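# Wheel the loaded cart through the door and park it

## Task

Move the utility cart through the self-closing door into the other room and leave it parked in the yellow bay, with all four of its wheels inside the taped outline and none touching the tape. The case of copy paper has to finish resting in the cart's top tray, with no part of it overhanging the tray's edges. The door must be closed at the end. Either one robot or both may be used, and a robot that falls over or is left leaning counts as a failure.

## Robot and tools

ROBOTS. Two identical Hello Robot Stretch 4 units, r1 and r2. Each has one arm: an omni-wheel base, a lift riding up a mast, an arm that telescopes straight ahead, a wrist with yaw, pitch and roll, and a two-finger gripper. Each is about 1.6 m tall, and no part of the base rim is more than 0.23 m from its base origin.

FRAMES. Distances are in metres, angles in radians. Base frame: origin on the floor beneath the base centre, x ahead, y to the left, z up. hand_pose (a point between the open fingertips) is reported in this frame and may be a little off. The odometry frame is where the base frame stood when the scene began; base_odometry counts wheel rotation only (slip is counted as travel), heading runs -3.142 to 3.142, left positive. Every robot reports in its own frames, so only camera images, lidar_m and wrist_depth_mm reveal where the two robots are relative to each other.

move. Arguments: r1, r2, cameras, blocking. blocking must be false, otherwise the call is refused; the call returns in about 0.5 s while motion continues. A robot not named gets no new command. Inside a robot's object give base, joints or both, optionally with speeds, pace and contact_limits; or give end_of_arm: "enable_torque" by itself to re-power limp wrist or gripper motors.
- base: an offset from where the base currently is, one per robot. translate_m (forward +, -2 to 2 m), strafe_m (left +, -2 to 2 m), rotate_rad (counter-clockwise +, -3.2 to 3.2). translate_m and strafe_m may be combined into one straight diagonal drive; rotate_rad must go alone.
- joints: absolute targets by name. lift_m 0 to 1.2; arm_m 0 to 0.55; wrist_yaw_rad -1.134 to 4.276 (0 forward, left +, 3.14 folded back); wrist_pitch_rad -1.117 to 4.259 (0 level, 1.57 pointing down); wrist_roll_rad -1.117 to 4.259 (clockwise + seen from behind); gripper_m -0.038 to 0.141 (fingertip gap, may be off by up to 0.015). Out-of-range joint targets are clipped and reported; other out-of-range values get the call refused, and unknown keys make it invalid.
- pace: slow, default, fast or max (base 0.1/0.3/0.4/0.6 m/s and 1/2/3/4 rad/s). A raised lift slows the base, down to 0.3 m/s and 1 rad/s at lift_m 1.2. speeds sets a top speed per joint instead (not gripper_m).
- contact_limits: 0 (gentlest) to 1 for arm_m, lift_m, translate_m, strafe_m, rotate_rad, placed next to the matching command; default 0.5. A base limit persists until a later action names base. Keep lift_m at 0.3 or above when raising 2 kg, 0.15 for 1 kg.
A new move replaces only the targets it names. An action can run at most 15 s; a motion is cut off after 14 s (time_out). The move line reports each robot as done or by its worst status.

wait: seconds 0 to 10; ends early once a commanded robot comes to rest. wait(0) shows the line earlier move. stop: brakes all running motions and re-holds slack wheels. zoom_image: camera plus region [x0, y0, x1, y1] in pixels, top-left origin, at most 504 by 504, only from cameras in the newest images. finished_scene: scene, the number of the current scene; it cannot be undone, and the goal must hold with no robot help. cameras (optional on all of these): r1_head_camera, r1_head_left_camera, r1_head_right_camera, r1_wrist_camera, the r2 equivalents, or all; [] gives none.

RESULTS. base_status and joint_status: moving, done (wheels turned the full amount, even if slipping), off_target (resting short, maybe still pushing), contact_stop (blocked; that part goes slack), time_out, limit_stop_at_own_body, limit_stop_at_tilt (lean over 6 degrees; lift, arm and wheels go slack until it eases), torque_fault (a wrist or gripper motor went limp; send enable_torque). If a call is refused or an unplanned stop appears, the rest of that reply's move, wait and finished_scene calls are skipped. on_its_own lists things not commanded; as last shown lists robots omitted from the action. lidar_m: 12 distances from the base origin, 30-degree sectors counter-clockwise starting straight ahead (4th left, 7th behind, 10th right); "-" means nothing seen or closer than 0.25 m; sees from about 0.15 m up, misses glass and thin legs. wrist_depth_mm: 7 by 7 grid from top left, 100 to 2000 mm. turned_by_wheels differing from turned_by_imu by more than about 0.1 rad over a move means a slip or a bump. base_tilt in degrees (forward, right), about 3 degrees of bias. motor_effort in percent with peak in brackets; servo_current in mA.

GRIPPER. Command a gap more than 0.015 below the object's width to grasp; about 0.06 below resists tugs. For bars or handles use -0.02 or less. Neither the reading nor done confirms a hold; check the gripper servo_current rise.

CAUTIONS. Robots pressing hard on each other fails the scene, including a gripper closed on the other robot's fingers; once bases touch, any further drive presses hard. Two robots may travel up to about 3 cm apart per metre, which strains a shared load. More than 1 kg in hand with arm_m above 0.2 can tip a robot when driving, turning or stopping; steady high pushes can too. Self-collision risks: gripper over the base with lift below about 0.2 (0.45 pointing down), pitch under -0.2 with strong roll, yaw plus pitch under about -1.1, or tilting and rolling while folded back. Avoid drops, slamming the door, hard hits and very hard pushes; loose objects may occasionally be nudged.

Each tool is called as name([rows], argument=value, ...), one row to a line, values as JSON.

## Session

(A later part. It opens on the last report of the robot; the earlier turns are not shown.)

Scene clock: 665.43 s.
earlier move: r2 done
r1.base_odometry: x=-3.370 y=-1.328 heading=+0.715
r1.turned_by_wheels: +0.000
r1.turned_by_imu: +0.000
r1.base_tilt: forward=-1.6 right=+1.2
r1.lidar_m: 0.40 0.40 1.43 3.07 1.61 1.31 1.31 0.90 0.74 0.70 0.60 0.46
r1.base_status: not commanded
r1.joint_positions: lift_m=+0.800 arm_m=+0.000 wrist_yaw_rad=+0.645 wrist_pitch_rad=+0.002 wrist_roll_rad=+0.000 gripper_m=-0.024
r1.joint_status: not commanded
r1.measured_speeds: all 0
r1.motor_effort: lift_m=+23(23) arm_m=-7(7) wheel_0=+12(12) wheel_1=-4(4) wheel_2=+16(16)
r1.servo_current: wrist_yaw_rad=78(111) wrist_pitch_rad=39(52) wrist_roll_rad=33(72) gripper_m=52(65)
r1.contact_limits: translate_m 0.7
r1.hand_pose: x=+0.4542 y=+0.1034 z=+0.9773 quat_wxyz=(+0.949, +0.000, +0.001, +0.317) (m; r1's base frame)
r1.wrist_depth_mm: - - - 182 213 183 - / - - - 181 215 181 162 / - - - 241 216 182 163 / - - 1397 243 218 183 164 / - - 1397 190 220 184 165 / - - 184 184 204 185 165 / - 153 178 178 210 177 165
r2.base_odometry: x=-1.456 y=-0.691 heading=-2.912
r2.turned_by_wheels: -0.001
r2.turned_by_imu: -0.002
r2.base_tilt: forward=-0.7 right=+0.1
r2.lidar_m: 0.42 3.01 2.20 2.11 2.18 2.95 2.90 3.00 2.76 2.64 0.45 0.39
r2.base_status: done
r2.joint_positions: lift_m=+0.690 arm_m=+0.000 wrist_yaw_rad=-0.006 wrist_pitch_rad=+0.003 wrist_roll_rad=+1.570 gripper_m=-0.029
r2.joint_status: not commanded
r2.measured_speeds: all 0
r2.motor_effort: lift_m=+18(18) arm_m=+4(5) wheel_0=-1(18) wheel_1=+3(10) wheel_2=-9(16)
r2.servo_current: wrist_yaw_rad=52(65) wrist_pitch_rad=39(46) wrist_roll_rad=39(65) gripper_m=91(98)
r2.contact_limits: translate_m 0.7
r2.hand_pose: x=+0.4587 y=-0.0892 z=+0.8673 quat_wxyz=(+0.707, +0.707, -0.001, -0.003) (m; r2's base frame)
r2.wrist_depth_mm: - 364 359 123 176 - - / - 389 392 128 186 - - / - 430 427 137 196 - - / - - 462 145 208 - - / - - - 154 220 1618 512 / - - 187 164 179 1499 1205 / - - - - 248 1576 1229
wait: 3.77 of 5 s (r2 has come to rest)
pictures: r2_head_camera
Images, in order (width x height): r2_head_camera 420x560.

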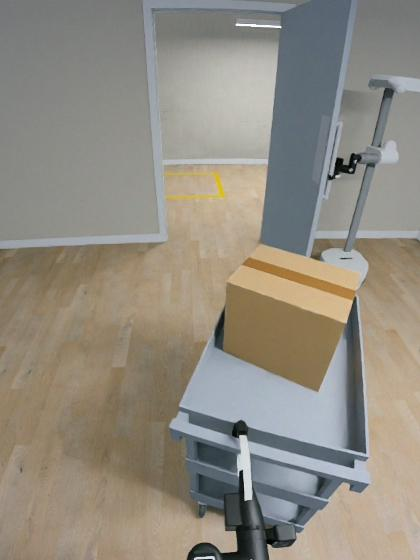

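move(r2={"joints":{"gripper_m":0.05}}, blocking=false, cameras=[])

wait(seconds=2, cameras=[])

move(r2={"base":{"strafe_m":-0.035},"pace":"slow","contact_limits":{"strafe_m":0.4}}, blocking=false, cameras=[])

wait(seconds=2, cameras=[])

move(r2={"joints":{"gripper_m":-0.03}}, blocking=false, cameras=[])

wait(seconds=2, cameras=[])

move(r2={"base":{"strafe_m":-0.17},"pace":"slow","contact_limits":{"strafe_m":0.7}}, blocking=false, cameras=[])

wait(seconds=3.5, cameras=["r2_head_camera","r2_wrist_camera"])

Scene clock: 674.33 s.
move: r2 moving
r1: as last shown
r1.lidar_m: 0.38 0.41 1.43 3.07 1.60 1.31 1.31 0.90 0.73 0.72 0.61 0.43
r1.motor_effort: lift_m=+23(23) arm_m=-7(7) wheel_0=+11(12) wheel_1=-4(4) wheel_2=+16(16)
r1.servo_current: wrist_yaw_rad=98(98) wrist_pitch_rad=39(46) wrist_roll_rad=46(59) gripper_m=52(65)
r1.contact_limits: translate_m 0.7
r1.wrist_depth_mm: - - - 182 213 183 - / - - - 181 216 180 162 / - - - 241 216 182 163 / - - 1430 244 217 183 164 / - - 1397 189 219 184 165 / - - 184 184 203 185 164 / - 152 178 178 210 177 165
r2.base_odometry: x=-1.456 y=-0.691 heading=-2.912
r2.turned_by_wheels: +0.000
r2.turned_by_imu: +0.001
r2.base_tilt: forward=-0.7 right=+0.1
r2.lidar_m: 0.42 3.02 2.19 2.10 2.19 2.96 2.90 3.00 2.77 2.64 0.43 0.39
r2.base_status: not commanded
r2.joint_positions: lift_m=+0.690 arm_m=+0.000 wrist_yaw_rad=-0.006 wrist_pitch_rad=+0.003 wrist_roll_rad=+1.570 gripper_m=-0.003
r2.joint_status: gripper_m moving
r2.measured_speeds: all 0
r2.motor_effort: lift_m=+18(18) arm_m=+4(4) wheel_0=-1(1) wheel_1=+3(3) wheel_2=-9(9)
r2.servo_current: wrist_yaw_rad=52(59) wrist_pitch_rad=46(46) wrist_roll_rad=46(52) gripper_m=124(124)
r2.contact_limits: translate_m 0.7
r2.hand_pose: x=+0.4587 y=-0.0892 z=+0.8673 quat_wxyz=(+0.707, +0.707, -0.001, -0.003) (m; r2's base frame)
r2.wrist_depth_mm: - 366 362 125 178 - - / - 392 394 130 189 - - / - 436 430 140 197 - - / - - 473 148 211 - - / - - - 157 224 1661 512 / - - 189 166 182 1661 1182 / - - - - 253 1756 1160
pictures: none
No camera images: "cameras" was empty.

Scene clock: 675.37 s.
earlier move: r2 done
r1.base_odometry: x=-3.370 y=-1.328 heading=+0.715
r1.turned_by_wheels: +0.000
r1.turned_by_imu: +0.000
r1.base_tilt: forward=-1.6 right=+1.2
r1.lidar_m: 0.40 0.38 1.41 3.03 1.62 1.32 1.30 0.91 0.72 0.71 0.60 0.44
r1.base_status: not commanded
r1.joint_positions: lift_m=+0.800 arm_m=+0.000 wrist_yaw_rad=+0.645 wrist_pitch_rad=+0.002 wrist_roll_rad=+0.000 gripper_m=-0.024
r1.joint_status: not commanded
r1.measured_speeds: all 0
r1.motor_effort: lift_m=+23(23) arm_m=-7(7) wheel_0=+11(12) wheel_1=-4(4) wheel_2=+16(16)
r1.servo_current: wrist_yaw_rad=65(104) wrist_pitch_rad=46(46) wrist_roll_rad=59(59) gripper_m=59(65)
r1.contact_limits: translate_m 0.7
r1.hand_pose: x=+0.4542 y=+0.1034 z=+0.9773 quat_wxyz=(+0.949, +0.000, +0.001, +0.317) (m; r1's base frame)
r1.wrist_depth_mm: - - - 182 213 183 - / - - - 181 216 180 162 / - - - 239 216 182 163 / - - 1397 243 218 183 164 / - - 1430 189 220 184 165 / - - 185 184 204 185 165 / - 153 175 178 210 177 165
r2.base_odometry: x=-1.456 y=-0.691 heading=-2.912
r2.turned_by_wheels: +0.000
r2.turned_by_imu: +0.000
r2.base_tilt: forward=-0.7 right=+0.0
r2.lidar_m: 0.43 3.02 2.21 2.11 2.18 2.94 2.90 2.98 2.77 2.62 0.44 0.38
r2.base_status: not commanded
r2.joint_positions: lift_m=+0.690 arm_m=+0.000 wrist_yaw_rad=-0.003 wrist_pitch_rad=+0.003 wrist_roll_rad=+1.570 gripper_m=+0.050
r2.joint_status: all done
r2.measured_speeds: all 0
r2.motor_effort: lift_m=+18(18) arm_m=+4(5) wheel_0=+0(1) wheel_1=+3(3) wheel_2=-6(9)
r2.servo_current: wrist_yaw_rad=46(65) wrist_pitch_rad=39(46) wrist_roll_rad=52(59) gripper_m=52(124)
r2.contact_limits: translate_m 0.7
r2.hand_pose: x=+0.4590 y=-0.0883 z=+0.8673 quat_wxyz=(+0.707, +0.707, +0.000, -0.002) (m; r2's base frame)
r2.wrist_depth_mm: - 377 373 136 188 - - / - 410 407 142 198 - - / - 462 445 151 211 - - / - - 488 161 224 - - / - - - 172 236 1808 492 / - - 195 179 190 1661 1229 / - - - - 274 1430 1098
wait: 1.03 of 2 s (r2 has come to rest)
pictures: none
No camera images: "cameras" was empty.

Scene clock: 675.87 s.
move: r2 moving
r1: as last shown
r1.base_tilt: forward=-1.5 right=+1.2
r1.lidar_m: 0.40 0.39 1.38 3.03 1.59 1.32 1.28 0.89 0.73 0.72 0.60 0.44
r1.servo_current: wrist_yaw_rad=91(98) wrist_pitch_rad=39(46) wrist_roll_rad=46(59) gripper_m=52(59)
r1.contact_limits: translate_m 0.7
r1.wrist_depth_mm: - - - 182 213 183 - / - - - 181 215 180 162 / - - - 241 217 182 163 / - - 1397 242 217 183 164 / - - 1397 190 220 183 165 / - - 185 185 204 185 165 / - 153 175 178 211 177 166
r2.base_odometry: x=-1.459 y=-0.677 heading=-2.912
r2.turned_by_wheels: +0.000
r2.turned_by_imu: +0.001
r2.base_tilt: forward=-0.7 right=+0.0
r2.lidar_m: 0.44 3.03 2.24 2.11 2.17 2.99 2.87 3.01 2.75 2.61 0.45 0.39
r2.base_status: strafe_m moving
r2.joint_positions: lift_m=+0.690 arm_m=+0.000 wrist_yaw_rad=+0.001 wrist_pitch_rad=+0.003 wrist_roll_rad=+1.570 gripper_m=+0.050
r2.joint_status: not commanded
r2.measured_speeds: translate_m=+0.000 strafe_m=-0.056 rotate_rad=+0.001 lift_m=+0.000 arm_m=+0.000 wrist_yaw_rad=+0.022 wrist_pitch_rad=+0.000 wrist_roll_rad=+0.000
r2.motor_effort: lift_m=+18(18) arm_m=+4(4) wheel_0=+10(13) wheel_1=-6(8) wheel_2=+1(5)
r2.servo_current: wrist_yaw_rad=39(52) wrist_pitch_rad=46(46) wrist_roll_rad=59(59) gripper_m=46(59)
r2.contact_limits: strafe_m 0.4
r2.hand_pose: x=+0.4593 y=-0.0872 z=+0.8673 quat_wxyz=(+0.707, +0.707, +0.001, -0.001) (m; r2's base frame)
r2.wrist_depth_mm: - 368 368 131 183 - - / - 407 399 136 194 - - / - 459 442 147 206 - - / - - 492 158 220 - - / - - - 168 236 1618 500 / - - 194 176 195 1661 1182 / - - - - 273 320 1078
pictures: none
No camera images: "cameras" was empty.

Scene clock: 676.77 s.
earlier move: r2 done
r1.base_odometry: x=-3.370 y=-1.328 heading=+0.715
r1.turned_by_wheels: +0.000
r1.turned_by_imu: +0.000
r1.base_tilt: forward=-1.6 right=+1.2
r1.lidar_m: 0.39 0.40 1.41 3.04 1.60 1.32 1.29 0.89 0.71 0.72 0.60 0.45
r1.base_status: not commanded
r1.joint_positions: lift_m=+0.800 arm_m=+0.000 wrist_yaw_rad=+0.645 wrist_pitch_rad=+0.002 wrist_roll_rad=+0.000 gripper_m=-0.024
r1.joint_status: not commanded
r1.measured_speeds: all 0
r1.motor_effort: lift_m=+23(23) arm_m=-7(7) wheel_0=+11(12) wheel_1=-4(4) wheel_2=+16(16)
r1.servo_current: wrist_yaw_rad=85(98) wrist_pitch_rad=39(52) wrist_roll_rad=33(65) gripper_m=52(59)
r1.contact_limits: translate_m 0.7
r1.hand_pose: x=+0.4542 y=+0.1034 z=+0.9773 quat_wxyz=(+0.949, +0.000, +0.001, +0.317) (m; r1's base frame)
r1.wrist_depth_mm: - - - 183 212 183 - / - - - 181 215 181 163 / - - - 241 216 182 163 / - - 1336 243 217 183 164 / - - 1366 190 219 184 164 / - - 185 183 204 185 165 / - 153 175 178 211 177 166
r2.base_odometry: x=-1.464 y=-0.657 heading=-2.912
r2.turned_by_wheels: +0.000
r2.turned_by_imu: +0.000
r2.base_tilt: forward=-0.7 right=+0.1
r2.lidar_m: 0.45 3.03 2.24 2.14 2.21 2.97 2.92 3.01 2.73 2.60 0.43 0.38
r2.base_status: done
r2.joint_positions: lift_m=+0.690 arm_m=+0.000 wrist_yaw_rad=+0.002 wrist_pitch_rad=+0.003 wrist_roll_rad=+1.570 gripper_m=+0.050
r2.joint_status: not commanded
r2.measured_speeds: all 0
r2.motor_effort: lift_m=+18(18) arm_m=+4(5) wheel_0=+5(14) wheel_1=-5(8) wheel_2=+0(5)
r2.servo_current: wrist_yaw_rad=52(59) wrist_pitch_rad=39(46) wrist_roll_rad=52(59) gripper_m=52(59)
r2.contact_limits: strafe_m 0.4
r2.hand_pose: x=+0.4594 y=-0.0868 z=+0.8673 quat_wxyz=(+0.707, +0.707, +0.002, +0.000) (m; r2's base frame)
r2.wrist_depth_mm: - 368 370 132 183 - - / - 402 399 137 195 - - / - 455 439 148 208 - - / - - 488 160 223 - - / - - 544 170 236 1808 535 / - - 194 178 190 1618 488 / - - - - - 1756 1205
wait: 0.90 of 2 s (r2 has come to rest)
pictures: none
No camera images: "cameras" was empty.

Scene clock: 677.27 s.
move: r2 moving
r1: as last shown
r1.lidar_m: 0.38 0.38 1.41 3.04 1.59 1.32 1.31 0.91 0.74 0.74 0.58 0.46
r1.servo_current: wrist_yaw_rad=78(104) wrist_pitch_rad=46(46) wrist_roll_rad=59(65) gripper_m=59(59)
r1.contact_limits: translate_m 0.7
r1.wrist_depth_mm: - - - 182 213 183 - / - - - 181 216 181 163 / - - - 241 215 182 163 / - - 1366 244 217 183 164 / - - 1366 189 219 183 164 / - - 184 185 204 185 165 / - 153 175 178 210 177 165
r2.base_odometry: x=-1.464 y=-0.657 heading=-2.912
r2.turned_by_wheels: +0.000
r2.turned_by_imu: +0.000
r2.base_tilt: forward=-0.6 right=+0.0
r2.lidar_m: 0.45 3.03 2.21 2.11 2.20 2.99 2.88 2.98 2.74 2.60 0.47 0.39
r2.base_status: not commanded
r2.joint_positions: lift_m=+0.690 arm_m=+0.000 wrist_yaw_rad=+0.002 wrist_pitch_rad=+0.003 wrist_roll_rad=+1.570 gripper_m=+0.030
r2.joint_status: gripper_m moving
r2.measured_speeds: translate_m=+0.000 strafe_m=+0.000 rotate_rad=-0.001 lift_m=+0.000 arm_m=+0.000 wrist_yaw_rad=+0.000 wrist_pitch_rad=+0.000 wrist_roll_rad=+0.000
r2.motor_effort: lift_m=+18(18) arm_m=+4(5) wheel_0=+5(6) wheel_1=-5(5) wheel_2=+0(0)
r2.servo_current: wrist_yaw_rad=52(52) wrist_pitch_rad=39(52) wrist_roll_rad=52(52) gripper_m=143(143)
r2.contact_limits: strafe_m 0.4
r2.hand_pose: x=+0.4594 y=-0.0868 z=+0.8673 quat_wxyz=(+0.707, +0.707, +0.002, +0.000) (m; r2's base frame)
r2.wrist_depth_mm: - 364 366 132 183 - - / - 397 397 137 195 - - / - 455 439 148 208 - - / - - 484 161 222 - - / - - - 170 238 1756 - / - - 196 178 192 1618 492 / - - - - - 1537 1205
pictures: none
No camera images: "cameras" was empty.

Scene clock: 678.30 s.
earlier move: r2 done
r1.base_odometry: x=-3.370 y=-1.328 heading=+0.715
r1.turned_by_wheels: +0.000
r1.turned_by_imu: +0.000
r1.base_tilt: forward=-1.6 right=+1.3
r1.lidar_m: 0.39 0.40 1.41 3.03 1.60 1.31 1.30 0.90 0.74 0.72 0.60 0.47
r1.base_status: not commanded
r1.joint_positions: lift_m=+0.800 arm_m=+0.000 wrist_yaw_rad=+0.645 wrist_pitch_rad=+0.002 wrist_roll_rad=+0.000 gripper_m=-0.024
r1.joint_status: not commanded
r1.measured_speeds: all 0
r1.motor_effort: lift_m=+23(23) arm_m=-7(7) wheel_0=+11(12) wheel_1=-4(4) wheel_2=+16(16)
r1.servo_current: wrist_yaw_rad=85(104) wrist_pitch_rad=46(46) wrist_roll_rad=52(65) gripper_m=59(59)
r1.contact_limits: translate_m 0.7
r1.hand_pose: x=+0.4542 y=+0.1034 z=+0.9773 quat_wxyz=(+0.949, +0.000, +0.001, +0.317) (m; r1's base frame)
r1.wrist_depth_mm: - - - 182 213 183 - / - - - 181 215 180 162 / - - - 242 216 182 163 / - - 1397 243 218 183 164 / - - 1430 189 219 183 164 / - - 184 185 204 185 165 / - 153 175 178 211 177 166
r2.base_odometry: x=-1.464 y=-0.657 heading=-2.913
r2.turned_by_wheels: +0.000
r2.turned_by_imu: +0.000
r2.base_tilt: forward=-0.7 right=+0.1
r2.lidar_m: 0.43 3.04 2.25 2.13 2.21 3.00 2.92 2.99 2.73 2.60 0.42 0.38
r2.base_status: not commanded
r2.joint_positions: lift_m=+0.690 arm_m=+0.000 wrist_yaw_rad=+0.002 wrist_pitch_rad=+0.003 wrist_roll_rad=+1.570 gripper_m=-0.029
r2.joint_status: all done
r2.measured_speeds: all 0
r2.motor_effort: lift_m=+18(18) arm_m=+4(5) wheel_0=+2(6) wheel_1=-5(5) wheel_2=+0(0)
r2.servo_current: wrist_yaw_rad=59(59) wrist_pitch_rad=39(52) wrist_roll_rad=46(59) gripper_m=111(254)
r2.contact_limits: strafe_m 0.4
r2.hand_pose: x=+0.4594 y=-0.0868 z=+0.8673 quat_wxyz=(+0.707, +0.707, +0.002, +0.000) (m; r2's base frame)
r2.wrist_depth_mm: - 355 357 121 174 - - / - 387 384 128 185 - - / - 430 424 134 196 - - / - - 469 145 208 - - / - - 521 155 224 1708 - / - - 187 167 180 1618 492 / - - - - - 1708 1205
wait: 1.03 of 2 s (r2 has come to rest)
pictures: none
No camera images: "cameras" was empty.

Scene clock: 678.80 s.
move: r2 moving
r1: as last shown
r1.base_tilt: forward=-1.6 right=+1.2
r1.lidar_m: 0.41 0.38 1.42 3.02 1.60 1.31 1.31 0.89 0.73 0.73 0.59 0.46
r1.servo_current: wrist_yaw_rad=91(91) wrist_pitch_rad=46(52) wrist_roll_rad=33(52) gripper_m=59(59)
r1.contact_limits: translate_m 0.7
r1.wrist_depth_mm: - - - 182 213 183 - / - - - 181 215 181 162 / - - - 241 216 182 163 / - - 1397 245 218 183 164 / - - 1397 189 219 183 164 / - - 184 185 204 185 165 / - 153 175 178 210 177 166
r2.base_odometry: x=-1.467 y=-0.643 heading=-2.912
r2.turned_by_wheels: +0.001
r2.turned_by_imu: +0.001
r2.base_tilt: forward=-0.7 right=+0.1
r2.lidar_m: 0.44 3.03 2.27 2.15 2.22 3.03 2.90 3.00 2.72 2.57 0.42 0.39
r2.base_status: strafe_m moving
r2.joint_positions: lift_m=+0.690 arm_m=+0.000 wrist_yaw_rad=+0.004 wrist_pitch_rad=+0.003 wrist_roll_rad=+1.570 gripper_m=-0.029
r2.joint_status: not commanded
r2.measured_speeds: translate_m=+0.000 strafe_m=-0.055 rotate_rad=+0.000 lift_m=+0.000 arm_m=+0.000 wrist_yaw_rad=+0.021 wrist_pitch_rad=+0.000 wrist_roll_rad=+0.000
r2.motor_effort: lift_m=+18(18) arm_m=+4(5) wheel_0=+12(15) wheel_1=-7(10) wheel_2=-2(2)
r2.servo_current: wrist_yaw_rad=46(59) wrist_pitch_rad=39(46) wrist_roll_rad=52(52) gripper_m=104(117)
r2.contact_limits: strafe_m 0.7
r2.hand_pose: x=+0.4596 y=-0.0864 z=+0.8673 quat_wxyz=(+0.707, +0.707, +0.002, +0.000) (m; r2's base frame)
r2.wrist_depth_mm: - 353 355 117 173 - - / - 379 382 124 182 - - / - 427 418 131 193 - - / - - 469 142 206 - - / - - - 153 221 1756 - / - - 188 164 181 1618 488 / - - - - - 1756 1182
pictures: none
No camera images: "cameras" was empty.

Scene clock: 681.13 s.
earlier move: r2 done
r1.base_odometry: x=-3.370 y=-1.328 heading=+0.715
r1.turned_by_wheels: +0.000
r1.turned_by_imu: +0.000
r1.base_tilt: forward=-1.6 right=+1.2
r1.lidar_m: 0.40 0.39 1.30 3.02 1.60 1.32 1.31 0.90 0.73 0.71 0.57 0.46
r1.base_status: not commanded
r1.joint_positions: lift_m=+0.800 arm_m=+0.000 wrist_yaw_rad=+0.645 wrist_pitch_rad=+0.002 wrist_roll_rad=+0.000 gripper_m=-0.024
r1.joint_status: not commanded
r1.measured_speeds: all 0
r1.motor_effort: lift_m=+23(23) arm_m=-7(7) wheel_0=+11(12) wheel_1=-4(4) wheel_2=+16(16)
r1.servo_current: wrist_yaw_rad=104(111) wrist_pitch_rad=39(52) wrist_roll_rad=65(72) gripper_m=59(59)
r1.contact_limits: translate_m 0.7
r1.hand_pose: x=+0.4542 y=+0.1034 z=+0.9773 quat_wxyz=(+0.949, +0.000, +0.001, +0.317) (m; r1's base frame)
r1.wrist_depth_mm: - - - 183 213 184 - / - - - 181 215 180 162 / - - - 241 216 183 163 / - - 1308 243 217 183 164 / - - 1308 189 219 183 164 / - - 185 184 204 185 165 / - 153 178 178 210 177 165
r2.base_odometry: x=-1.503 y=-0.492 heading=-2.912
r2.turned_by_wheels: +0.000
r2.turned_by_imu: +0.001
r2.base_tilt: forward=-0.7 right=+0.1
r2.lidar_m: 0.43 3.04 2.43 2.29 2.37 3.04 2.89 2.99 2.54 2.44 2.55 0.41
r2.base_status: done
r2.joint_positions: lift_m=+0.690 arm_m=+0.000 wrist_yaw_rad=+0.006 wrist_pitch_rad=+0.003 wrist_roll_rad=+1.570 gripper_m=-0.029
r2.joint_status: not commanded
r2.measured_speeds: all 0
r2.motor_effort: lift_m=+18(18) arm_m=+4(5) wheel_0=+6(18) wheel_1=-4(10) wheel_2=+0(2)
r2.servo_current: wrist_yaw_rad=39(65) wrist_pitch_rad=39(46) wrist_roll_rad=46(59) gripper_m=104(117)
r2.contact_limits: strafe_m 0.7
r2.hand_pose: x=+0.4598 y=-0.0856 z=+0.8673 quat_wxyz=(+0.707, +0.707, +0.003, +0.001) (m; r2's base frame)
r2.wrist_depth_mm: - - - 138 192 - - / - 392 389 143 199 - - / - 424 421 149 208 - - / - - 452 156 216 - - / - - 492 163 225 - - / - - 187 168 181 1618 508 / - - - - 246 1708 1205
wait: 2.33 of 3.5 s (r2 has come to rest)
pictures: r2_head_camera, r2_wrist_camera
Images, in order (width x height): r2_head_camera 420x560, r2_wrist_camera 616x392.

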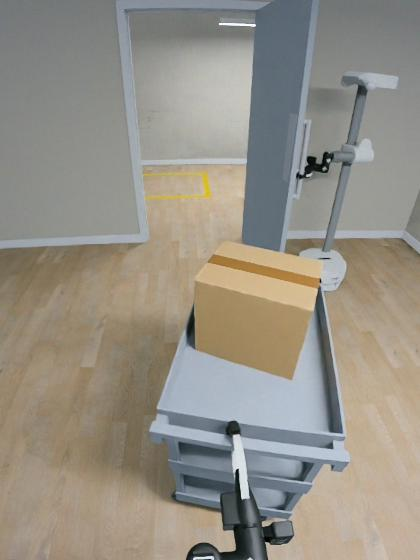

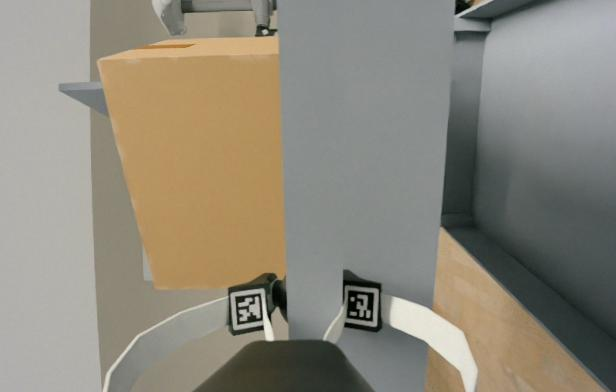

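move(r2={"base":{"strafe_m":-0.34},"pace":"slow","contact_limits":{"strafe_m":0.7}}, blocking=false, cameras=[])

wait(seconds=5, cameras=[])

move(r2={"base":{"rotate_rad":0.3},"pace":"slow","contact_limits":{"rotate_rad":0.7}}, blocking=false, cameras=[])

wait(seconds=2, cameras=["r2_head_camera"])

Scene clock: 690.93 s.
move: r2 moving
r1: as last shown
r1.lidar_m: 0.40 0.39 1.30 3.03 1.60 1.34 1.29 0.91 0.73 0.71 0.56 0.45
r1.servo_current: wrist_yaw_rad=91(91) wrist_pitch_rad=39(46) wrist_roll_rad=65(65) gripper_m=52(65)
r1.contact_limits: translate_m 0.7
r1.wrist_depth_mm: - - - 182 213 184 - / - - - 181 215 181 163 / - - - 241 216 182 163 / - - 1336 243 218 183 164 / - - 1336 189 219 183 165 / - - 185 184 204 185 166 / - 153 175 178 211 178 166
r2.base_odometry: x=-1.506 y=-0.478 heading=-2.912
r2.turned_by_wheels: +0.000
r2.turned_by_imu: +0.001
r2.base_tilt: forward=-0.7 right=+0.1
r2.lidar_m: 0.41 3.04 2.42 2.31 2.40 3.05 2.87 3.00 2.53 2.41 2.52 0.40
r2.base_status: strafe_m moving
r2.joint_positions: lift_m=+0.690 arm_m=+0.000 wrist_yaw_rad=+0.006 wrist_pitch_rad=+0.003 wrist_roll_rad=+1.570 gripper_m=-0.029
r2.joint_status: not commanded
r2.measured_speeds: translate_m=+0.000 strafe_m=-0.056 rotate_rad=+0.003 lift_m=+0.000 arm_m=+0.000 wrist_yaw_rad=+0.000 wrist_pitch_rad=+0.000 wrist_roll_rad=+0.000
r2.motor_effort: lift_m=+18(18) arm_m=+4(4) wheel_0=+8(14) wheel_1=-10(10) wheel_2=+0(1)
r2.servo_current: wrist_yaw_rad=52(65) wrist_pitch_rad=33(46) wrist_roll_rad=33(65) gripper_m=98(111)
r2.contact_limits: strafe_m 0.7
r2.hand_pose: x=+0.4598 y=-0.0856 z=+0.8673 quat_wxyz=(+0.707, +0.707, +0.003, +0.001) (m; r2's base frame)
r2.wrist_depth_mm: - - - 138 193 - - / - 389 394 144 202 - - / - 424 421 150 208 - - / - - 452 157 216 - - / - - 488 163 227 - - / - - 188 168 180 1618 492 / - - - - 244 1618 1205
pictures: none
No camera images: "cameras" was empty.

Scene clock: 694.97 s.
earlier move: r2 done
r1.base_odometry: x=-3.370 y=-1.328 heading=+0.715
r1.turned_by_wheels: +0.000
r1.turned_by_imu: +0.000
r1.base_tilt: forward=-1.6 right=+1.2
r1.lidar_m: 0.42 0.39 1.20 3.02 1.60 1.29 1.31 0.91 0.70 0.71 0.59 0.46
r1.base_status: not commanded
r1.joint_positions: lift_m=+0.800 arm_m=+0.000 wrist_yaw_rad=+0.645 wrist_pitch_rad=+0.002 wrist_roll_rad=+0.000 gripper_m=-0.024
r1.joint_status: not commanded
r1.measured_speeds: all 0
r1.motor_effort: lift_m=+23(23) arm_m=-7(7) wheel_0=+11(12) wheel_1=-4(4) wheel_2=+16(16)
r1.servo_current: wrist_yaw_rad=91(104) wrist_pitch_rad=46(52) wrist_roll_rad=46(72) gripper_m=52(65)
r1.contact_limits: translate_m 0.7
r1.hand_pose: x=+0.4542 y=+0.1034 z=+0.9773 quat_wxyz=(+0.949, +0.000, +0.001, +0.317) (m; r1's base frame)
r1.wrist_depth_mm: - - - 182 213 183 - / - - - 181 214 181 162 / - - - 240 216 182 163 / - 1160 1308 244 217 183 164 / - 1160 1229 190 220 184 164 / - 1863 186 184 204 185 165 / - 145 175 178 211 177 166
r2.base_odometry: x=-1.580 y=-0.161 heading=-2.912
r2.turned_by_wheels: +0.000
r2.turned_by_imu: +0.001
r2.base_tilt: forward=-0.7 right=+0.1
r2.lidar_m: 0.38 0.39 2.79 2.66 2.72 3.03 2.87 3.00 2.19 2.08 2.17 0.44
r2.base_status: done
r2.joint_positions: lift_m=+0.690 arm_m=+0.000 wrist_yaw_rad=+0.006 wrist_pitch_rad=+0.003 wrist_roll_rad=+1.570 gripper_m=-0.029
r2.joint_status: not commanded
r2.measured_speeds: all 0
r2.motor_effort: lift_m=+18(18) arm_m=+4(5) wheel_0=+4(14) wheel_1=-5(10) wheel_2=+1(2)
r2.servo_current: wrist_yaw_rad=59(65) wrist_pitch_rad=46(46) wrist_roll_rad=46(65) gripper_m=98(111)
r2.contact_limits: strafe_m 0.7
r2.hand_pose: x=+0.4598 y=-0.0856 z=+0.8673 quat_wxyz=(+0.707, +0.707, +0.003, +0.001) (m; r2's base frame)
r2.wrist_depth_mm: - - - 185 247 1708 1205 / - - - 183 244 1708 - / - - 1756 180 239 788 - / - 449 445 177 236 - - / - - 455 174 232 - - / - - 187 170 180 - - / - - 469 - 227 - -
wait: 4.03 of 5 s (r2 has come to rest)
pictures: none
No camera images: "cameras" was empty.

Scene clock: 695.47 s.
move: r2 moving
r1: as last shown
r1.base_tilt: forward=-1.5 right=+1.3
r1.lidar_m: 0.40 0.40 1.18 3.03 1.59 1.32 1.31 0.91 0.72 0.72 0.59 0.46
r1.motor_effort: lift_m=+23(23) arm_m=-7(7) wheel_0=+12(12) wheel_1=-4(4) wheel_2=+16(16)
r1.servo_current: wrist_yaw_rad=85(91) wrist_pitch_rad=52(52) wrist_roll_rad=65(72) gripper_m=52(59)
r1.contact_limits: translate_m 0.7
r1.wrist_depth_mm: - - - 182 213 183 - / - - - 181 215 181 162 / - - - 240 216 182 163 / - 1205 1281 243 218 183 164 / - 1182 1205 189 220 183 165 / - 1808 185 183 204 186 166 / - 145 175 178 211 177 165
r2.base_odometry: x=-1.580 y=-0.161 heading=-2.788
r2.turned_by_wheels: +0.124
r2.turned_by_imu: +0.120
r2.base_tilt: forward=-0.7 right=+0.1
r2.lidar_m: 0.39 3.15 2.70 2.64 2.85 2.94 2.89 2.74 2.12 2.10 2.26 0.44
r2.base_status: rotate_rad moving
r2.joint_positions: lift_m=+0.690 arm_m=+0.000 wrist_yaw_rad=-0.010 wrist_pitch_rad=+0.003 wrist_roll_rad=+1.570 gripper_m=-0.029
r2.joint_status: not commanded
r2.measured_speeds: translate_m=-0.003 strafe_m=+0.000 rotate_rad=+0.489 lift_m=+0.000 arm_m=+0.000 wrist_yaw_rad=-0.016 wrist_pitch_rad=+0.000 wrist_roll_rad=+0.000
r2.motor_effort: lift_m=+18(18) arm_m=+4(5) wheel_0=-12(16) wheel_1=-9(10) wheel_2=-15(15)
r2.servo_current: wrist_yaw_rad=72(72) wrist_pitch_rad=46(46) wrist_roll_rad=52(52) gripper_m=104(104)
r2.contact_limits: rotate_rad 0.7
r2.hand_pose: x=+0.4583 y=-0.0904 z=+0.8673 quat_wxyz=(+0.707, +0.707, -0.003, -0.005) (m; r2's base frame)
r2.wrist_depth_mm: - - - 173 233 1576 1160 / - - - 173 233 759 - / - - 433 172 232 - - / - 452 445 171 231 - - / - - 459 170 231 - - / - - 186 169 182 - - / - - 484 - 229 1618 508
pictures: none
No camera images: "cameras" was empty.

Scene clock: 696.33 s.
earlier move: r2 done
r1.base_odometry: x=-3.370 y=-1.328 heading=+0.715
r1.turned_by_wheels: +0.000
r1.turned_by_imu: +0.000
r1.base_tilt: forward=-1.6 right=+1.2
r1.lidar_m: 0.39 0.41 1.20 3.02 1.60 1.30 1.32 0.90 0.74 0.74 0.57 0.44
r1.base_status: not commanded
r1.joint_positions: lift_m=+0.800 arm_m=+0.000 wrist_yaw_rad=+0.645 wrist_pitch_rad=+0.002 wrist_roll_rad=+0.000 gripper_m=-0.024
r1.joint_status: not commanded
r1.measured_speeds: all 0
r1.motor_effort: lift_m=+23(23) arm_m=-7(7) wheel_0=+12(12) wheel_1=-4(4) wheel_2=+16(16)
r1.servo_current: wrist_yaw_rad=85(98) wrist_pitch_rad=33(52) wrist_roll_rad=52(72) gripper_m=59(59)
r1.contact_limits: translate_m 0.7
r1.hand_pose: x=+0.4542 y=+0.1034 z=+0.9773 quat_wxyz=(+0.949, +0.000, +0.001, +0.317) (m; r1's base frame)
r1.wrist_depth_mm: - - - 182 213 182 - / - - - 181 216 181 162 / - - - 241 216 182 163 / - 1921 1255 244 217 183 164 / - 1205 1281 189 220 183 164 / - - 184 183 203 185 165 / - 145 175 178 211 177 166
r2.base_odometry: x=-1.580 y=-0.161 heading=-2.614
r2.turned_by_wheels: +0.175
r2.turned_by_imu: +0.170
r2.base_tilt: forward=-0.7 right=+0.1
r2.lidar_m: 0.40 3.02 2.66 2.66 3.12 2.89 2.88 2.44 2.10 2.10 0.44 0.39
r2.base_status: done
r2.joint_positions: lift_m=+0.690 arm_m=+0.000 wrist_yaw_rad=-0.008 wrist_pitch_rad=+0.003 wrist_roll_rad=+1.570 gripper_m=-0.029
r2.joint_status: not commanded
r2.measured_speeds: all 0
r2.motor_effort: lift_m=+18(18) arm_m=+4(5) wheel_0=-4(16) wheel_1=-4(10) wheel_2=-8(16)
r2.servo_current: wrist_yaw_rad=59(72) wrist_pitch_rad=46(46) wrist_roll_rad=52(59) gripper_m=91(104)
r2.contact_limits: rotate_rad 0.7
r2.hand_pose: x=+0.4585 y=-0.0898 z=+0.8673 quat_wxyz=(+0.707, +0.707, -0.002, -0.004) (m; r2's base frame)
r2.wrist_depth_mm: - - 554 135 189 - - / - 394 392 141 196 - - / - 427 424 146 205 - - / - 473 455 153 217 - - / - - 500 160 226 - - / - - 186 169 181 1661 492 / - - - - 247 1756 1205
wait: 0.87 of 2 s (r2 has come to rest)
pictures: r2_head_camera
Images, in order (width x height): r2_head_camera 420x560.

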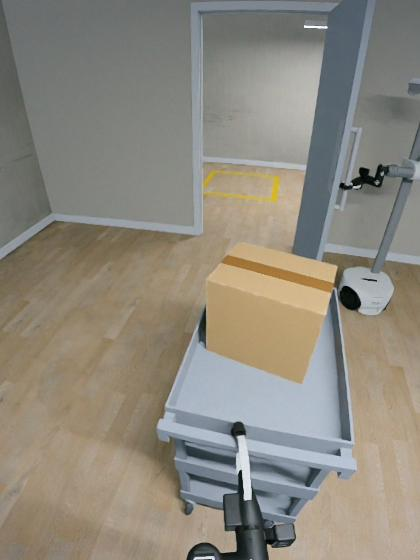

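move(r2={"base":{"rotate_rad":-0.13},"pace":"slow","contact_limits":{"rotate_rad":0.7}}, blocking=false, cameras=[])

wait(seconds=2, cameras=[])

move(r2={"base":{"translate_m":0.25},"pace":"slow","contact_limits":{"translate_m":0.7}}, blocking=false, cameras=[])

wait(seconds=5, cameras=["r2_head_camera"])

Scene clock: 704.77 s.
move: r2 moving
r1: as last shown
r1.lidar_m: 0.37 0.41 1.19 3.05 1.58 1.32 1.31 0.91 0.71 0.72 0.60 0.45
r1.servo_current: wrist_yaw_rad=78(98) wrist_pitch_rad=39(46) wrist_roll_rad=59(59) gripper_m=52(59)
r1.contact_limits: translate_m 0.7
r1.wrist_depth_mm: - - - 182 213 183 - / - - - 181 216 181 162 / - - - 241 217 182 163 / - 1255 1255 242 217 183 164 / - 1205 1229 190 220 184 165 / - - 184 184 203 185 165 / - 145 175 178 211 177 165
r2.base_odometry: x=-1.580 y=-0.161 heading=-2.717
r2.turned_by_wheels: -0.104
r2.turned_by_imu: -0.100
r2.base_tilt: forward=-0.6 right=+0.0
r2.lidar_m: 0.41 0.46 2.66 2.64 2.94 2.91 2.88 2.58 2.12 2.09 2.34 0.41
r2.base_status: rotate_rad moving
r2.joint_positions: lift_m=+0.690 arm_m=+0.000 wrist_yaw_rad=+0.006 wrist_pitch_rad=+0.003 wrist_roll_rad=+1.570 gripper_m=-0.029
r2.joint_status: not commanded
r2.measured_speeds: translate_m=+0.002 strafe_m=+0.000 rotate_rad=-0.236 lift_m=+0.000 arm_m=+0.000 wrist_yaw_rad=+0.002 wrist_pitch_rad=+0.000 wrist_roll_rad=+0.000
r2.motor_effort: lift_m=+18(18) arm_m=+4(4) wheel_0=+12(14) wheel_1=+6(9) wheel_2=+8(9)
r2.servo_current: wrist_yaw_rad=46(65) wrist_pitch_rad=46(46) wrist_roll_rad=59(59) gripper_m=98(98)
r2.contact_limits: rotate_rad 0.7
r2.hand_pose: x=+0.4598 y=-0.0856 z=+0.8673 quat_wxyz=(+0.707, +0.707, +0.003, +0.001) (m; r2's base frame)
r2.wrist_depth_mm: - - - 144 199 634 - / - 404 402 148 206 - - / - 424 415 152 212 778 - / - - 449 159 219 - - / - - 484 165 227 - - / - - 189 169 181 1576 517 / - - - - 241 1661 1138
pictures: none
No camera images: "cameras" was empty.

Scene clock: 705.27 s.
earlier move: r2 done
r1.base_odometry: x=-3.370 y=-1.328 heading=+0.715
r1.turned_by_wheels: +0.000
r1.turned_by_imu: +0.000
r1.base_tilt: forward=-1.6 right=+1.2
r1.lidar_m: 0.39 0.43 1.19 3.03 1.60 1.32 1.32 0.89 0.72 0.73 0.59 0.45
r1.base_status: not commanded
r1.joint_positions: lift_m=+0.800 arm_m=+0.000 wrist_yaw_rad=+0.645 wrist_pitch_rad=+0.002 wrist_roll_rad=+0.000 gripper_m=-0.024
r1.joint_status: not commanded
r1.measured_speeds: all 0
r1.motor_effort: lift_m=+23(23) arm_m=-7(7) wheel_0=+12(12) wheel_1=-4(4) wheel_2=+16(16)
r1.servo_current: wrist_yaw_rad=85(98) wrist_pitch_rad=46(46) wrist_roll_rad=39(59) gripper_m=59(65)
r1.contact_limits: translate_m 0.7
r1.hand_pose: x=+0.4542 y=+0.1034 z=+0.9773 quat_wxyz=(+0.949, +0.000, +0.001, +0.317) (m; r1's base frame)
r1.wrist_depth_mm: - - - 182 213 183 - / - - - 181 215 181 163 / - - - 241 216 182 163 / - 1182 1255 243 218 183 164 / - 1182 1255 189 220 184 164 / - - 184 184 204 185 164 / - 145 175 178 211 177 165
r2.base_odometry: x=-1.580 y=-0.161 heading=-2.743
r2.turned_by_wheels: -0.025
r2.turned_by_imu: -0.024
r2.base_tilt: forward=-0.7 right=+0.1
r2.lidar_m: 0.41 0.44 2.68 2.65 2.90 2.92 2.88 2.61 2.12 2.10 2.32 0.42
r2.base_status: done
r2.joint_positions: lift_m=+0.690 arm_m=+0.000 wrist_yaw_rad=+0.006 wrist_pitch_rad=+0.003 wrist_roll_rad=+1.570 gripper_m=-0.029
r2.joint_status: not commanded
r2.measured_speeds: all 0
r2.motor_effort: lift_m=+18(18) arm_m=+4(4) wheel_0=+4(14) wheel_1=+3(9) wheel_2=+8(10)
r2.servo_current: wrist_yaw_rad=52(65) wrist_pitch_rad=46(46) wrist_roll_rad=52(59) gripper_m=98(98)
r2.contact_limits: rotate_rad 0.7
r2.hand_pose: x=+0.4598 y=-0.0856 z=+0.8673 quat_wxyz=(+0.707, +0.707, +0.003, +0.001) (m; r2's base frame)
r2.wrist_depth_mm: - - - 153 209 1366 - / - - 473 155 214 759 - / - 424 424 159 218 - - / - 455 445 164 224 - - / - - 473 167 228 - - / - - 186 170 180 - - / - - - - 237 1708 492
wait: 0.50 of 2 s (r2 has come to rest)
pictures: none
No camera images: "cameras" was empty.

Scene clock: 705.77 s.
move: r2 moving
r1: as last shown
r1.base_tilt: forward=-1.5 right=+1.2
r1.lidar_m: 0.39 0.38 1.15 3.04 1.60 1.31 1.31 0.92 0.72 0.72 0.58 0.45
r1.servo_current: wrist_yaw_rad=72(91) wrist_pitch_rad=39(52) wrist_roll_rad=52(59) gripper_m=65(65)
r1.contact_limits: translate_m 0.7
r1.wrist_depth_mm: - - - 183 213 183 - / - - - 181 215 181 162 / - - - 241 216 182 163 / - 1205 1229 244 218 183 164 / - 1182 1255 189 219 183 165 / - 1921 184 184 203 185 165 / - 145 165 178 211 176 166
r2.base_odometry: x=-1.591 y=-0.165 heading=-2.742
r2.turned_by_wheels: +0.000
r2.turned_by_imu: +0.000
r2.base_tilt: forward=-0.7 right=+0.0
r2.lidar_m: 0.39 3.23 2.67 2.65 2.90 2.91 2.90 2.62 2.13 2.10 2.30 0.41
r2.base_status: translate_m moving
r2.joint_positions: lift_m=+0.690 arm_m=+0.000 wrist_yaw_rad=+0.000 wrist_pitch_rad=+0.003 wrist_roll_rad=+1.570 gripper_m=-0.029
r2.joint_status: not commanded
r2.measured_speeds: translate_m=+0.049 strafe_m=-0.001 rotate_rad=-0.001 lift_m=+0.000 arm_m=+0.000 wrist_yaw_rad=-0.027 wrist_pitch_rad=+0.000 wrist_roll_rad=+0.000
r2.motor_effort: lift_m=+18(18) arm_m=+4(4) wheel_0=+8(12) wheel_1=+8(8) wheel_2=-16(16)
r2.servo_current: wrist_yaw_rad=46(59) wrist_pitch_rad=39(46) wrist_roll_rad=46(59) gripper_m=91(104)
r2.contact_limits: translate_m 0.7
r2.hand_pose: x=+0.4593 y=-0.0874 z=+0.8673 quat_wxyz=(+0.707, +0.707, +0.001, -0.001) (m; r2's base frame)
r2.wrist_depth_mm: - - - 154 210 1537 - / - - 1618 156 214 759 - / - 424 421 159 218 - - / - 455 445 162 222 - - / - - 466 166 227 - - / - - 187 168 180 - - / - - - - 234 1576 500
pictures: none
No camera images: "cameras" was empty.

Scene clock: 709.07 s.
earlier move: r2 done
r1.base_odometry: x=-3.370 y=-1.328 heading=+0.715
r1.turned_by_wheels: +0.000
r1.turned_by_imu: +0.000
r1.base_tilt: forward=-1.6 right=+1.2
r1.lidar_m: 0.39 0.42 0.99 3.06 1.59 1.32 1.30 0.91 0.72 0.70 0.61 0.44
r1.base_status: not commanded
r1.joint_positions: lift_m=+0.800 arm_m=+0.000 wrist_yaw_rad=+0.645 wrist_pitch_rad=+0.002 wrist_roll_rad=+0.000 gripper_m=-0.024
r1.joint_status: not commanded
r1.measured_speeds: all 0
r1.motor_effort: lift_m=+23(23) arm_m=-7(7) wheel_0=+11(12) wheel_1=-4(4) wheel_2=+16(16)
r1.servo_current: wrist_yaw_rad=78(104) wrist_pitch_rad=39(52) wrist_roll_rad=46(72) gripper_m=52(65)
r1.contact_limits: translate_m 0.7
r1.hand_pose: x=+0.4542 y=+0.1034 z=+0.9773 quat_wxyz=(+0.949, +0.000, +0.001, +0.317) (m; r1's base frame)
r1.wrist_depth_mm: - - - 182 213 183 - / - - - 181 216 180 163 / - - - 242 216 182 163 / - 976 1008 244 217 183 164 / - 976 991 189 220 184 164 / - - 182 184 204 185 165 / - 145 164 178 210 177 166
r2.base_odometry: x=-1.810 y=-0.258 heading=-2.743
r2.turned_by_wheels: -0.001
r2.turned_by_imu: -0.002
r2.base_tilt: forward=-0.7 right=+0.1
r2.lidar_m: 0.43 2.92 2.65 2.61 2.87 3.15 3.14 2.70 2.19 2.13 0.45 0.37
r2.base_status: done
r2.joint_positions: lift_m=+0.690 arm_m=+0.000 wrist_yaw_rad=-0.005 wrist_pitch_rad=+0.003 wrist_roll_rad=+1.570 gripper_m=-0.029
r2.joint_status: not commanded
r2.measured_speeds: all 0
r2.motor_effort: lift_m=+18(18) arm_m=+4(4) wheel_0=+1(12) wheel_1=+5(9) wheel_2=-10(17)
r2.servo_current: wrist_yaw_rad=46(65) wrist_pitch_rad=33(46) wrist_roll_rad=52(59) gripper_m=85(104)
r2.contact_limits: translate_m 0.7
r2.hand_pose: x=+0.4588 y=-0.0890 z=+0.8673 quat_wxyz=(+0.707, +0.707, -0.001, -0.003) (m; r2's base frame)
r2.wrist_depth_mm: - 355 359 120 173 - - / - 382 384 127 184 - - / - 433 418 135 195 - - / - - 469 145 209 - - / - - 535 155 224 1808 - / - - 187 167 181 1618 492 / - - - - - 1756 1182
wait: 3.30 of 5 s (r2 has come to rest)
pictures: r2_head_camera
Images, in order (width x height): r2_head_camera 420x560.

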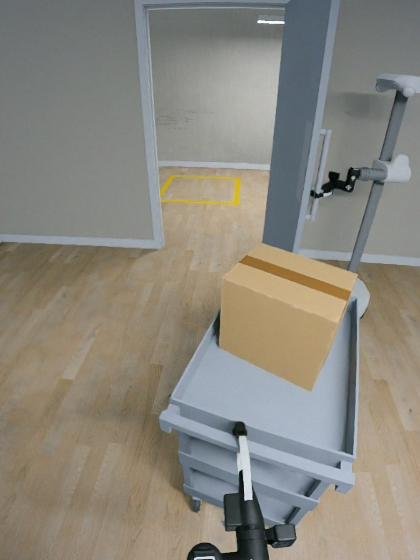

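move(r2={"base":{"strafe_m":-0.2},"pace":"slow","contact_limits":{"strafe_m":0.7}}, blocking=false, cameras=[])

wait(seconds=4, cameras=[])

move(r2={"base":{"translate_m":0.25,"strafe_m":0.02},"pace":"slow","contact_limits":{"translate_m":0.7}}, blocking=false, cameras=[])

wait(seconds=5, cameras=["r2_head_camera"])

Scene clock: 740.47 s.
move: r2 moving
r1: as last shown
r1.lidar_m: 0.39 0.41 0.98 3.03 1.61 1.32 1.32 0.88 0.74 0.72 0.58 0.44
r1.motor_effort: lift_m=+23(23) arm_m=-7(7) wheel_0=+11(12) wheel_1=-3(4) wheel_2=+16(16)
r1.servo_current: wrist_yaw_rad=104(104) wrist_pitch_rad=46(52) wrist_roll_rad=52(65) gripper_m=59(59)
r1.contact_limits: translate_m 0.7
r1.wrist_depth_mm: - - - 182 213 183 - / - - - 181 215 181 163 / - - - 240 216 182 163 / - 976 1008 243 217 183 164 / - 960 1025 189 219 184 165 / - - 181 183 204 185 165 / - 145 165 178 211 177 165
r2.base_odometry: x=-1.815 y=-0.245 heading=-2.743
r2.turned_by_wheels: +0.000
r2.turned_by_imu: +0.001
r2.base_tilt: forward=-0.7 right=+0.0
r2.lidar_m: 0.42 2.94 2.67 2.63 2.83 3.17 3.14 2.69 2.15 2.11 0.45 0.39
r2.base_status: strafe_m moving
r2.joint_positions: lift_m=+0.690 arm_m=+0.000 wrist_yaw_rad=-0.003 wrist_pitch_rad=+0.003 wrist_roll_rad=+1.570 gripper_m=-0.029
r2.joint_status: not commanded
r2.measured_speeds: translate_m=+0.000 strafe_m=-0.056 rotate_rad=+0.002 lift_m=+0.000 arm_m=+0.000 wrist_yaw_rad=+0.015 wrist_pitch_rad=+0.000 wrist_roll_rad=+0.000
r2.motor_effort: lift_m=+18(18) arm_m=+4(4) wheel_0=+13(13) wheel_1=-7(9) wheel_2=+0(8)
r2.servo_current: wrist_yaw_rad=52(65) wrist_pitch_rad=46(46) wrist_roll_rad=52(59) gripper_m=85(85)
r2.contact_limits: strafe_m 0.7
r2.hand_pose: x=+0.4590 y=-0.0882 z=+0.8673 quat_wxyz=(+0.707, +0.707, +0.000, -0.002) (m; r2's base frame)
r2.wrist_depth_mm: - 351 355 116 170 - - / - 377 379 124 181 - - / - 430 421 131 193 - - / - - 473 141 206 - - / - - - 153 222 1756 539 / - - 186 165 181 1618 492 / - - - - - 1756 1182
pictures: none
No camera images: "cameras" was empty.

Scene clock: 743.13 s.
earlier move: r2 done
r1.base_odometry: x=-3.370 y=-1.328 heading=+0.715
r1.turned_by_wheels: +0.000
r1.turned_by_imu: +0.000
r1.base_tilt: forward=-1.6 right=+1.2
r1.lidar_m: 0.38 0.39 0.86 3.03 1.61 1.31 1.29 0.90 0.73 0.72 0.60 0.43
r1.base_status: not commanded
r1.joint_positions: lift_m=+0.800 arm_m=+0.000 wrist_yaw_rad=+0.645 wrist_pitch_rad=+0.002 wrist_roll_rad=+0.000 gripper_m=-0.024
r1.joint_status: not commanded
r1.measured_speeds: all 0
r1.motor_effort: lift_m=+23(23) arm_m=-7(7) wheel_0=+11(12) wheel_1=-4(4) wheel_2=+16(16)
r1.servo_current: wrist_yaw_rad=91(104) wrist_pitch_rad=39(52) wrist_roll_rad=59(65) gripper_m=52(65)
r1.contact_limits: translate_m 0.7
r1.hand_pose: x=+0.4542 y=+0.1034 z=+0.9773 quat_wxyz=(+0.949, +0.000, +0.001, +0.317) (m; r1's base frame)
r1.wrist_depth_mm: - - - 182 213 183 - / - - - 180 215 180 162 / - - - 240 216 182 163 / 854 891 - 244 217 183 164 / 842 891 931 190 218 183 165 / 842 - 181 185 204 185 165 / 683 145 178 178 211 177 165
r2.base_odometry: x=-1.888 y=-0.074 heading=-2.743
r2.turned_by_wheels: +0.000
r2.turned_by_imu: +0.001
r2.base_tilt: forward=-0.7 right=+0.1
r2.lidar_m: 0.41 2.93 2.83 2.80 3.09 3.20 3.13 2.43 1.96 1.93 2.13 0.40
r2.base_status: done
r2.joint_positions: lift_m=+0.690 arm_m=+0.000 wrist_yaw_rad=+0.007 wrist_pitch_rad=+0.003 wrist_roll_rad=+1.570 gripper_m=-0.029
r2.joint_status: not commanded
r2.measured_speeds: all 0
r2.motor_effort: lift_m=+18(18) arm_m=+4(4) wheel_0=+6(18) wheel_1=-4(9) wheel_2=-1(8)
r2.servo_current: wrist_yaw_rad=59(72) wrist_pitch_rad=46(46) wrist_roll_rad=39(65) gripper_m=85(91)
r2.contact_limits: strafe_m 0.7
r2.hand_pose: x=+0.4599 y=-0.0853 z=+0.8673 quat_wxyz=(+0.707, +0.707, +0.004, +0.002) (m; r2's base frame)
r2.wrist_depth_mm: - - 1618 137 190 - - / - 392 389 142 198 - - / - 424 418 147 206 - - / - - 452 155 216 - - / - - 492 161 227 - - / - - 187 167 181 1618 512 / - - - - 247 1808 1182
wait: 2.67 of 4 s (r2 has come to rest)
pictures: none
No camera images: "cameras" was empty.

Scene clock: 743.63 s.
move: r2 moving
r1: as last shown
r1.lidar_m: 0.38 0.41 0.87 3.04 1.59 1.31 1.31 0.91 0.74 0.72 0.61 0.45
r1.servo_current: wrist_yaw_rad=91(98) wrist_pitch_rad=46(46) wrist_roll_rad=46(59) gripper_m=52(59)
r1.contact_limits: translate_m 0.7
r1.wrist_depth_mm: - - - 183 213 183 - / - - - 181 215 181 162 / - - - 241 216 182 163 / 842 891 - 244 218 183 164 / 854 891 917 189 220 183 165 / 654 - 181 184 205 185 165 / 683 145 179 178 211 177 165
r2.base_odometry: x=-1.898 y=-0.079 heading=-2.742
r2.turned_by_wheels: +0.000
r2.turned_by_imu: +0.001
r2.base_tilt: forward=-0.7 right=+0.1
r2.lidar_m: 0.41 2.92 2.80 2.81 3.10 3.20 3.18 2.42 1.97 1.94 2.15 0.41
r2.base_status: translate_m moving; strafe_m moving
r2.joint_positions: lift_m=+0.690 arm_m=+0.000 wrist_yaw_rad=+0.003 wrist_pitch_rad=+0.003 wrist_roll_rad=+1.570 gripper_m=-0.029
r2.joint_status: not commanded
r2.measured_speeds: translate_m=+0.049 strafe_m=+0.004 rotate_rad=-0.002 lift_m=+0.000 arm_m=+0.000 wrist_yaw_rad=-0.008 wrist_pitch_rad=+0.000 wrist_roll_rad=+0.000
r2.motor_effort: lift_m=+18(18) arm_m=+4(4) wheel_0=+13(13) wheel_1=+8(11) wheel_2=-13(13)
r2.servo_current: wrist_yaw_rad=46(59) wrist_pitch_rad=39(46) wrist_roll_rad=39(52) gripper_m=85(91)
r2.contact_limits: translate_m 0.7
r2.hand_pose: x=+0.4595 y=-0.0866 z=+0.8673 quat_wxyz=(+0.707, +0.707, +0.002, +0.000) (m; r2's base frame)
r2.wrist_depth_mm: - - - 137 190 - - / - 394 389 141 198 - - / - 421 418 146 207 - - / - - 452 153 215 - - / - - 488 160 225 - - / - - 187 167 181 1618 496 / - - - - 244 1756 1205
pictures: none
No camera images: "cameras" was empty.

Scene clock: 746.93 s.
earlier move: r2 done
r1.base_odometry: x=-3.370 y=-1.328 heading=+0.715
r1.turned_by_wheels: +0.000
r1.turned_by_imu: +0.000
r1.base_tilt: forward=-1.6 right=+1.2
r1.lidar_m: 0.38 0.37 0.69 3.05 1.62 1.32 1.31 0.91 0.73 0.71 0.60 0.44
r1.base_status: not commanded
r1.joint_positions: lift_m=+0.800 arm_m=+0.000 wrist_yaw_rad=+0.645 wrist_pitch_rad=+0.002 wrist_roll_rad=+0.000 gripper_m=-0.024
r1.joint_status: not commanded
r1.measured_speeds: all 0
r1.motor_effort: lift_m=+23(23) arm_m=-7(7) wheel_0=+11(12) wheel_1=-4(4) wheel_2=+16(16)
r1.servo_current: wrist_yaw_rad=91(111) wrist_pitch_rad=46(46) wrist_roll_rad=46(65) gripper_m=52(65)
r1.contact_limits: translate_m 0.7
r1.hand_pose: x=+0.4542 y=+0.1034 z=+0.9773 quat_wxyz=(+0.949, +0.000, +0.001, +0.317) (m; r1's base frame)
r1.wrist_depth_mm: - - - 182 213 183 - / - - - 181 215 181 162 / - - - 240 217 182 162 / 661 676 866 244 217 183 164 / 661 683 842 190 218 183 165 / 661 676 184 183 204 185 165 / 512 153 178 178 210 177 166
r2.base_odometry: x=-2.110 y=-0.189 heading=-2.743
r2.turned_by_wheels: -0.001
r2.turned_by_imu: -0.002
r2.base_tilt: forward=-0.7 right=+0.1
r2.lidar_m: 0.44 2.64 2.79 2.75 3.01 3.44 3.42 2.48 2.01 2.00 0.38 0.36
r2.base_status: done
r2.joint_positions: lift_m=+0.690 arm_m=+0.000 wrist_yaw_rad=-0.005 wrist_pitch_rad=+0.003 wrist_roll_rad=+1.570 gripper_m=-0.029
r2.joint_status: not commanded
r2.measured_speeds: all 0
r2.motor_effort: lift_m=+18(18) arm_m=+4(4) wheel_0=+1(13) wheel_1=+3(11) wheel_2=-9(17)
r2.servo_current: wrist_yaw_rad=52(65) wrist_pitch_rad=39(46) wrist_roll_rad=52(59) gripper_m=91(91)
r2.contact_limits: translate_m 0.7
r2.hand_pose: x=+0.4588 y=-0.0890 z=+0.8673 quat_wxyz=(+0.707, +0.707, -0.001, -0.003) (m; r2's base frame)
r2.wrist_depth_mm: - 343 342 102 155 - - / - 377 382 110 168 - - / - 427 433 118 183 - - / - - 492 131 205 - - / - - - 145 221 1576 504 / - - 186 163 180 1661 1205 / - - - - 273 330 1078
wait: 3.30 of 5 s (r2 has come to rest)
pictures: r2_head_camera
Images, in order (width x height): r2_head_camera 420x560.

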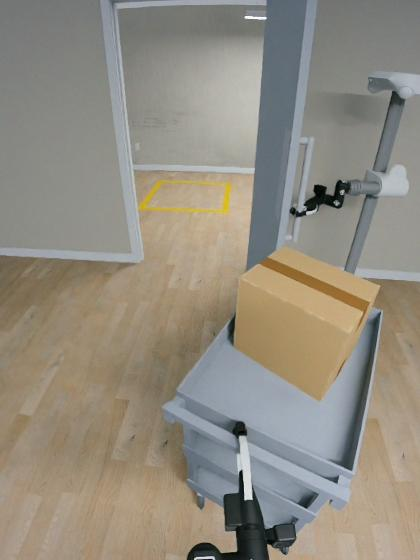

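move(blocking=false, r2={"base":{"translate_m":-0.7}}, cameras=[])

wait(seconds=4, cameras=["r2_head_camera"])

Scene clock: 770.73 s.
move: r2 moving
r1: as last shown
r1.lidar_m: 0.41 0.39 0.73 3.04 1.60 1.32 1.31 0.87 0.74 0.73 0.61 0.43
r1.servo_current: wrist_yaw_rad=78(98) wrist_pitch_rad=39(46) wrist_roll_rad=59(59) gripper_m=52(59)
r1.contact_limits: translate_m 0.7
r1.wrist_depth_mm: - - - 182 213 183 - / - - - 181 216 181 162 / - - - 241 216 183 163 / 683 699 931 243 217 183 164 / 683 699 878 190 219 184 164 / 683 699 185 183 204 185 165 / 539 152 179 178 211 177 165
r2.base_odometry: x=-2.082 y=-0.177 heading=-2.744
r2.turned_by_wheels: -0.001
r2.turned_by_imu: +0.000
r2.base_tilt: forward=-0.7 right=+0.0
r2.lidar_m: 0.44 2.67 2.79 2.76 2.98 3.40 3.37 2.51 2.00 1.99 0.36 0.37
r2.base_status: translate_m moving
r2.joint_positions: lift_m=+0.690 arm_m=+0.000 wrist_yaw_rad=-0.005 wrist_pitch_rad=+0.003 wrist_roll_rad=+1.570 gripper_m=-0.029
r2.joint_status: not commanded
r2.measured_speeds: translate_m=-0.121 strafe_m=+0.002 rotate_rad=+0.001 lift_m=+0.000 arm_m=+0.000 wrist_yaw_rad=+0.000 wrist_pitch_rad=+0.000 wrist_roll_rad=+0.000
r2.motor_effort: lift_m=+18(18) arm_m=-4(4) wheel_0=-15(16) wheel_1=-9(10) wheel_2=+13(13)
r2.servo_current: wrist_yaw_rad=46(59) wrist_pitch_rad=39(46) wrist_roll_rad=52(59) gripper_m=85(91)
r2.hand_pose: x=+0.4588 y=-0.0890 z=+0.8673 quat_wxyz=(+0.707, +0.707, -0.001, -0.003) (m; r2's base frame)
r2.wrist_depth_mm: - 345 342 104 160 - - / - 379 382 114 173 - - / - 427 430 122 186 - - / - - 488 133 203 - - / - - - 148 222 1576 500 / - - 186 165 181 1618 1205 / - - - - 271 334 1138
pictures: none
No camera images: "cameras" was empty.

Scene clock: 774.07 s.
earlier move: r2 done
r1.base_odometry: x=-3.370 y=-1.328 heading=+0.715
r1.turned_by_wheels: +0.000
r1.turned_by_imu: +0.000
r1.base_tilt: forward=-1.6 right=+1.2
r1.lidar_m: 0.40 0.40 1.30 3.07 1.62 1.32 1.30 0.92 0.75 0.74 0.59 0.46
r1.base_status: not commanded
r1.joint_positions: lift_m=+0.800 arm_m=+0.000 wrist_yaw_rad=+0.645 wrist_pitch_rad=+0.002 wrist_roll_rad=+0.000 gripper_m=-0.024
r1.joint_status: not commanded
r1.measured_speeds: all 0
r1.motor_effort: lift_m=+23(23) arm_m=-7(7) wheel_0=+11(12) wheel_1=-4(4) wheel_2=+16(16)
r1.servo_current: wrist_yaw_rad=85(104) wrist_pitch_rad=39(52) wrist_roll_rad=39(72) gripper_m=46(65)
r1.contact_limits: translate_m 0.7
r1.hand_pose: x=+0.4542 y=+0.1034 z=+0.9773 quat_wxyz=(+0.949, +0.000, +0.001, +0.317) (m; r1's base frame)
r1.wrist_depth_mm: - - - 182 213 183 - / - - - 181 215 180 163 / - - - 242 216 182 162 / - 1397 - 243 218 183 164 / 1308 1281 - 189 219 184 165 / - - 184 184 204 185 165 / - 145 - 178 210 177 165
r2.base_odometry: x=-1.465 y=+0.083 heading=-2.743
r2.turned_by_wheels: +0.001
r2.turned_by_imu: +0.003
r2.base_tilt: forward=-0.7 right=+0.1
r2.lidar_m: 0.37 0.40 2.87 2.86 3.10 2.73 2.69 2.37 1.92 1.88 2.07 0.44
r2.base_status: done
r2.joint_positions: lift_m=+0.690 arm_m=+0.000 wrist_yaw_rad=+0.007 wrist_pitch_rad=+0.003 wrist_roll_rad=+1.570 gripper_m=-0.029
r2.joint_status: not commanded
r2.measured_speeds: all 0
r2.motor_effort: lift_m=+18(18) arm_m=-4(4) wheel_0=-1(20) wheel_1=-2(11) wheel_2=+6(17)
r2.servo_current: wrist_yaw_rad=52(65) wrist_pitch_rad=33(52) wrist_roll_rad=46(59) gripper_m=85(91)
r2.hand_pose: x=+0.4599 y=-0.0855 z=+0.8673 quat_wxyz=(+0.707, +0.707, +0.003, +0.001) (m; r2's base frame)
r2.wrist_depth_mm: - - - 183 246 1618 1229 / - - - 181 242 1661 496 / - - 439 178 239 798 - / - 449 445 176 236 - - / - - 455 173 234 - - / - - 187 171 180 - - / - - 473 - 227 - -
wait: 3.33 of 4 s (r2 has come to rest)
pictures: r2_head_camera
Images, in order (width x height): r2_head_camera 420x560.

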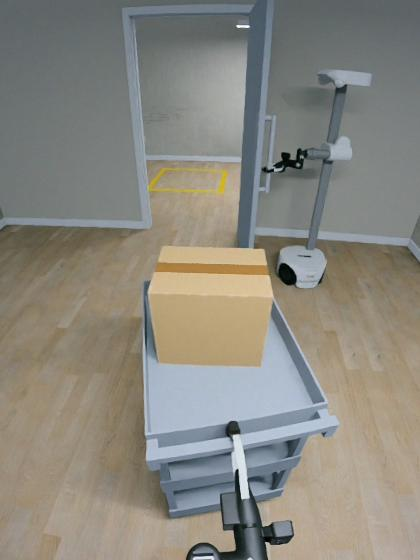

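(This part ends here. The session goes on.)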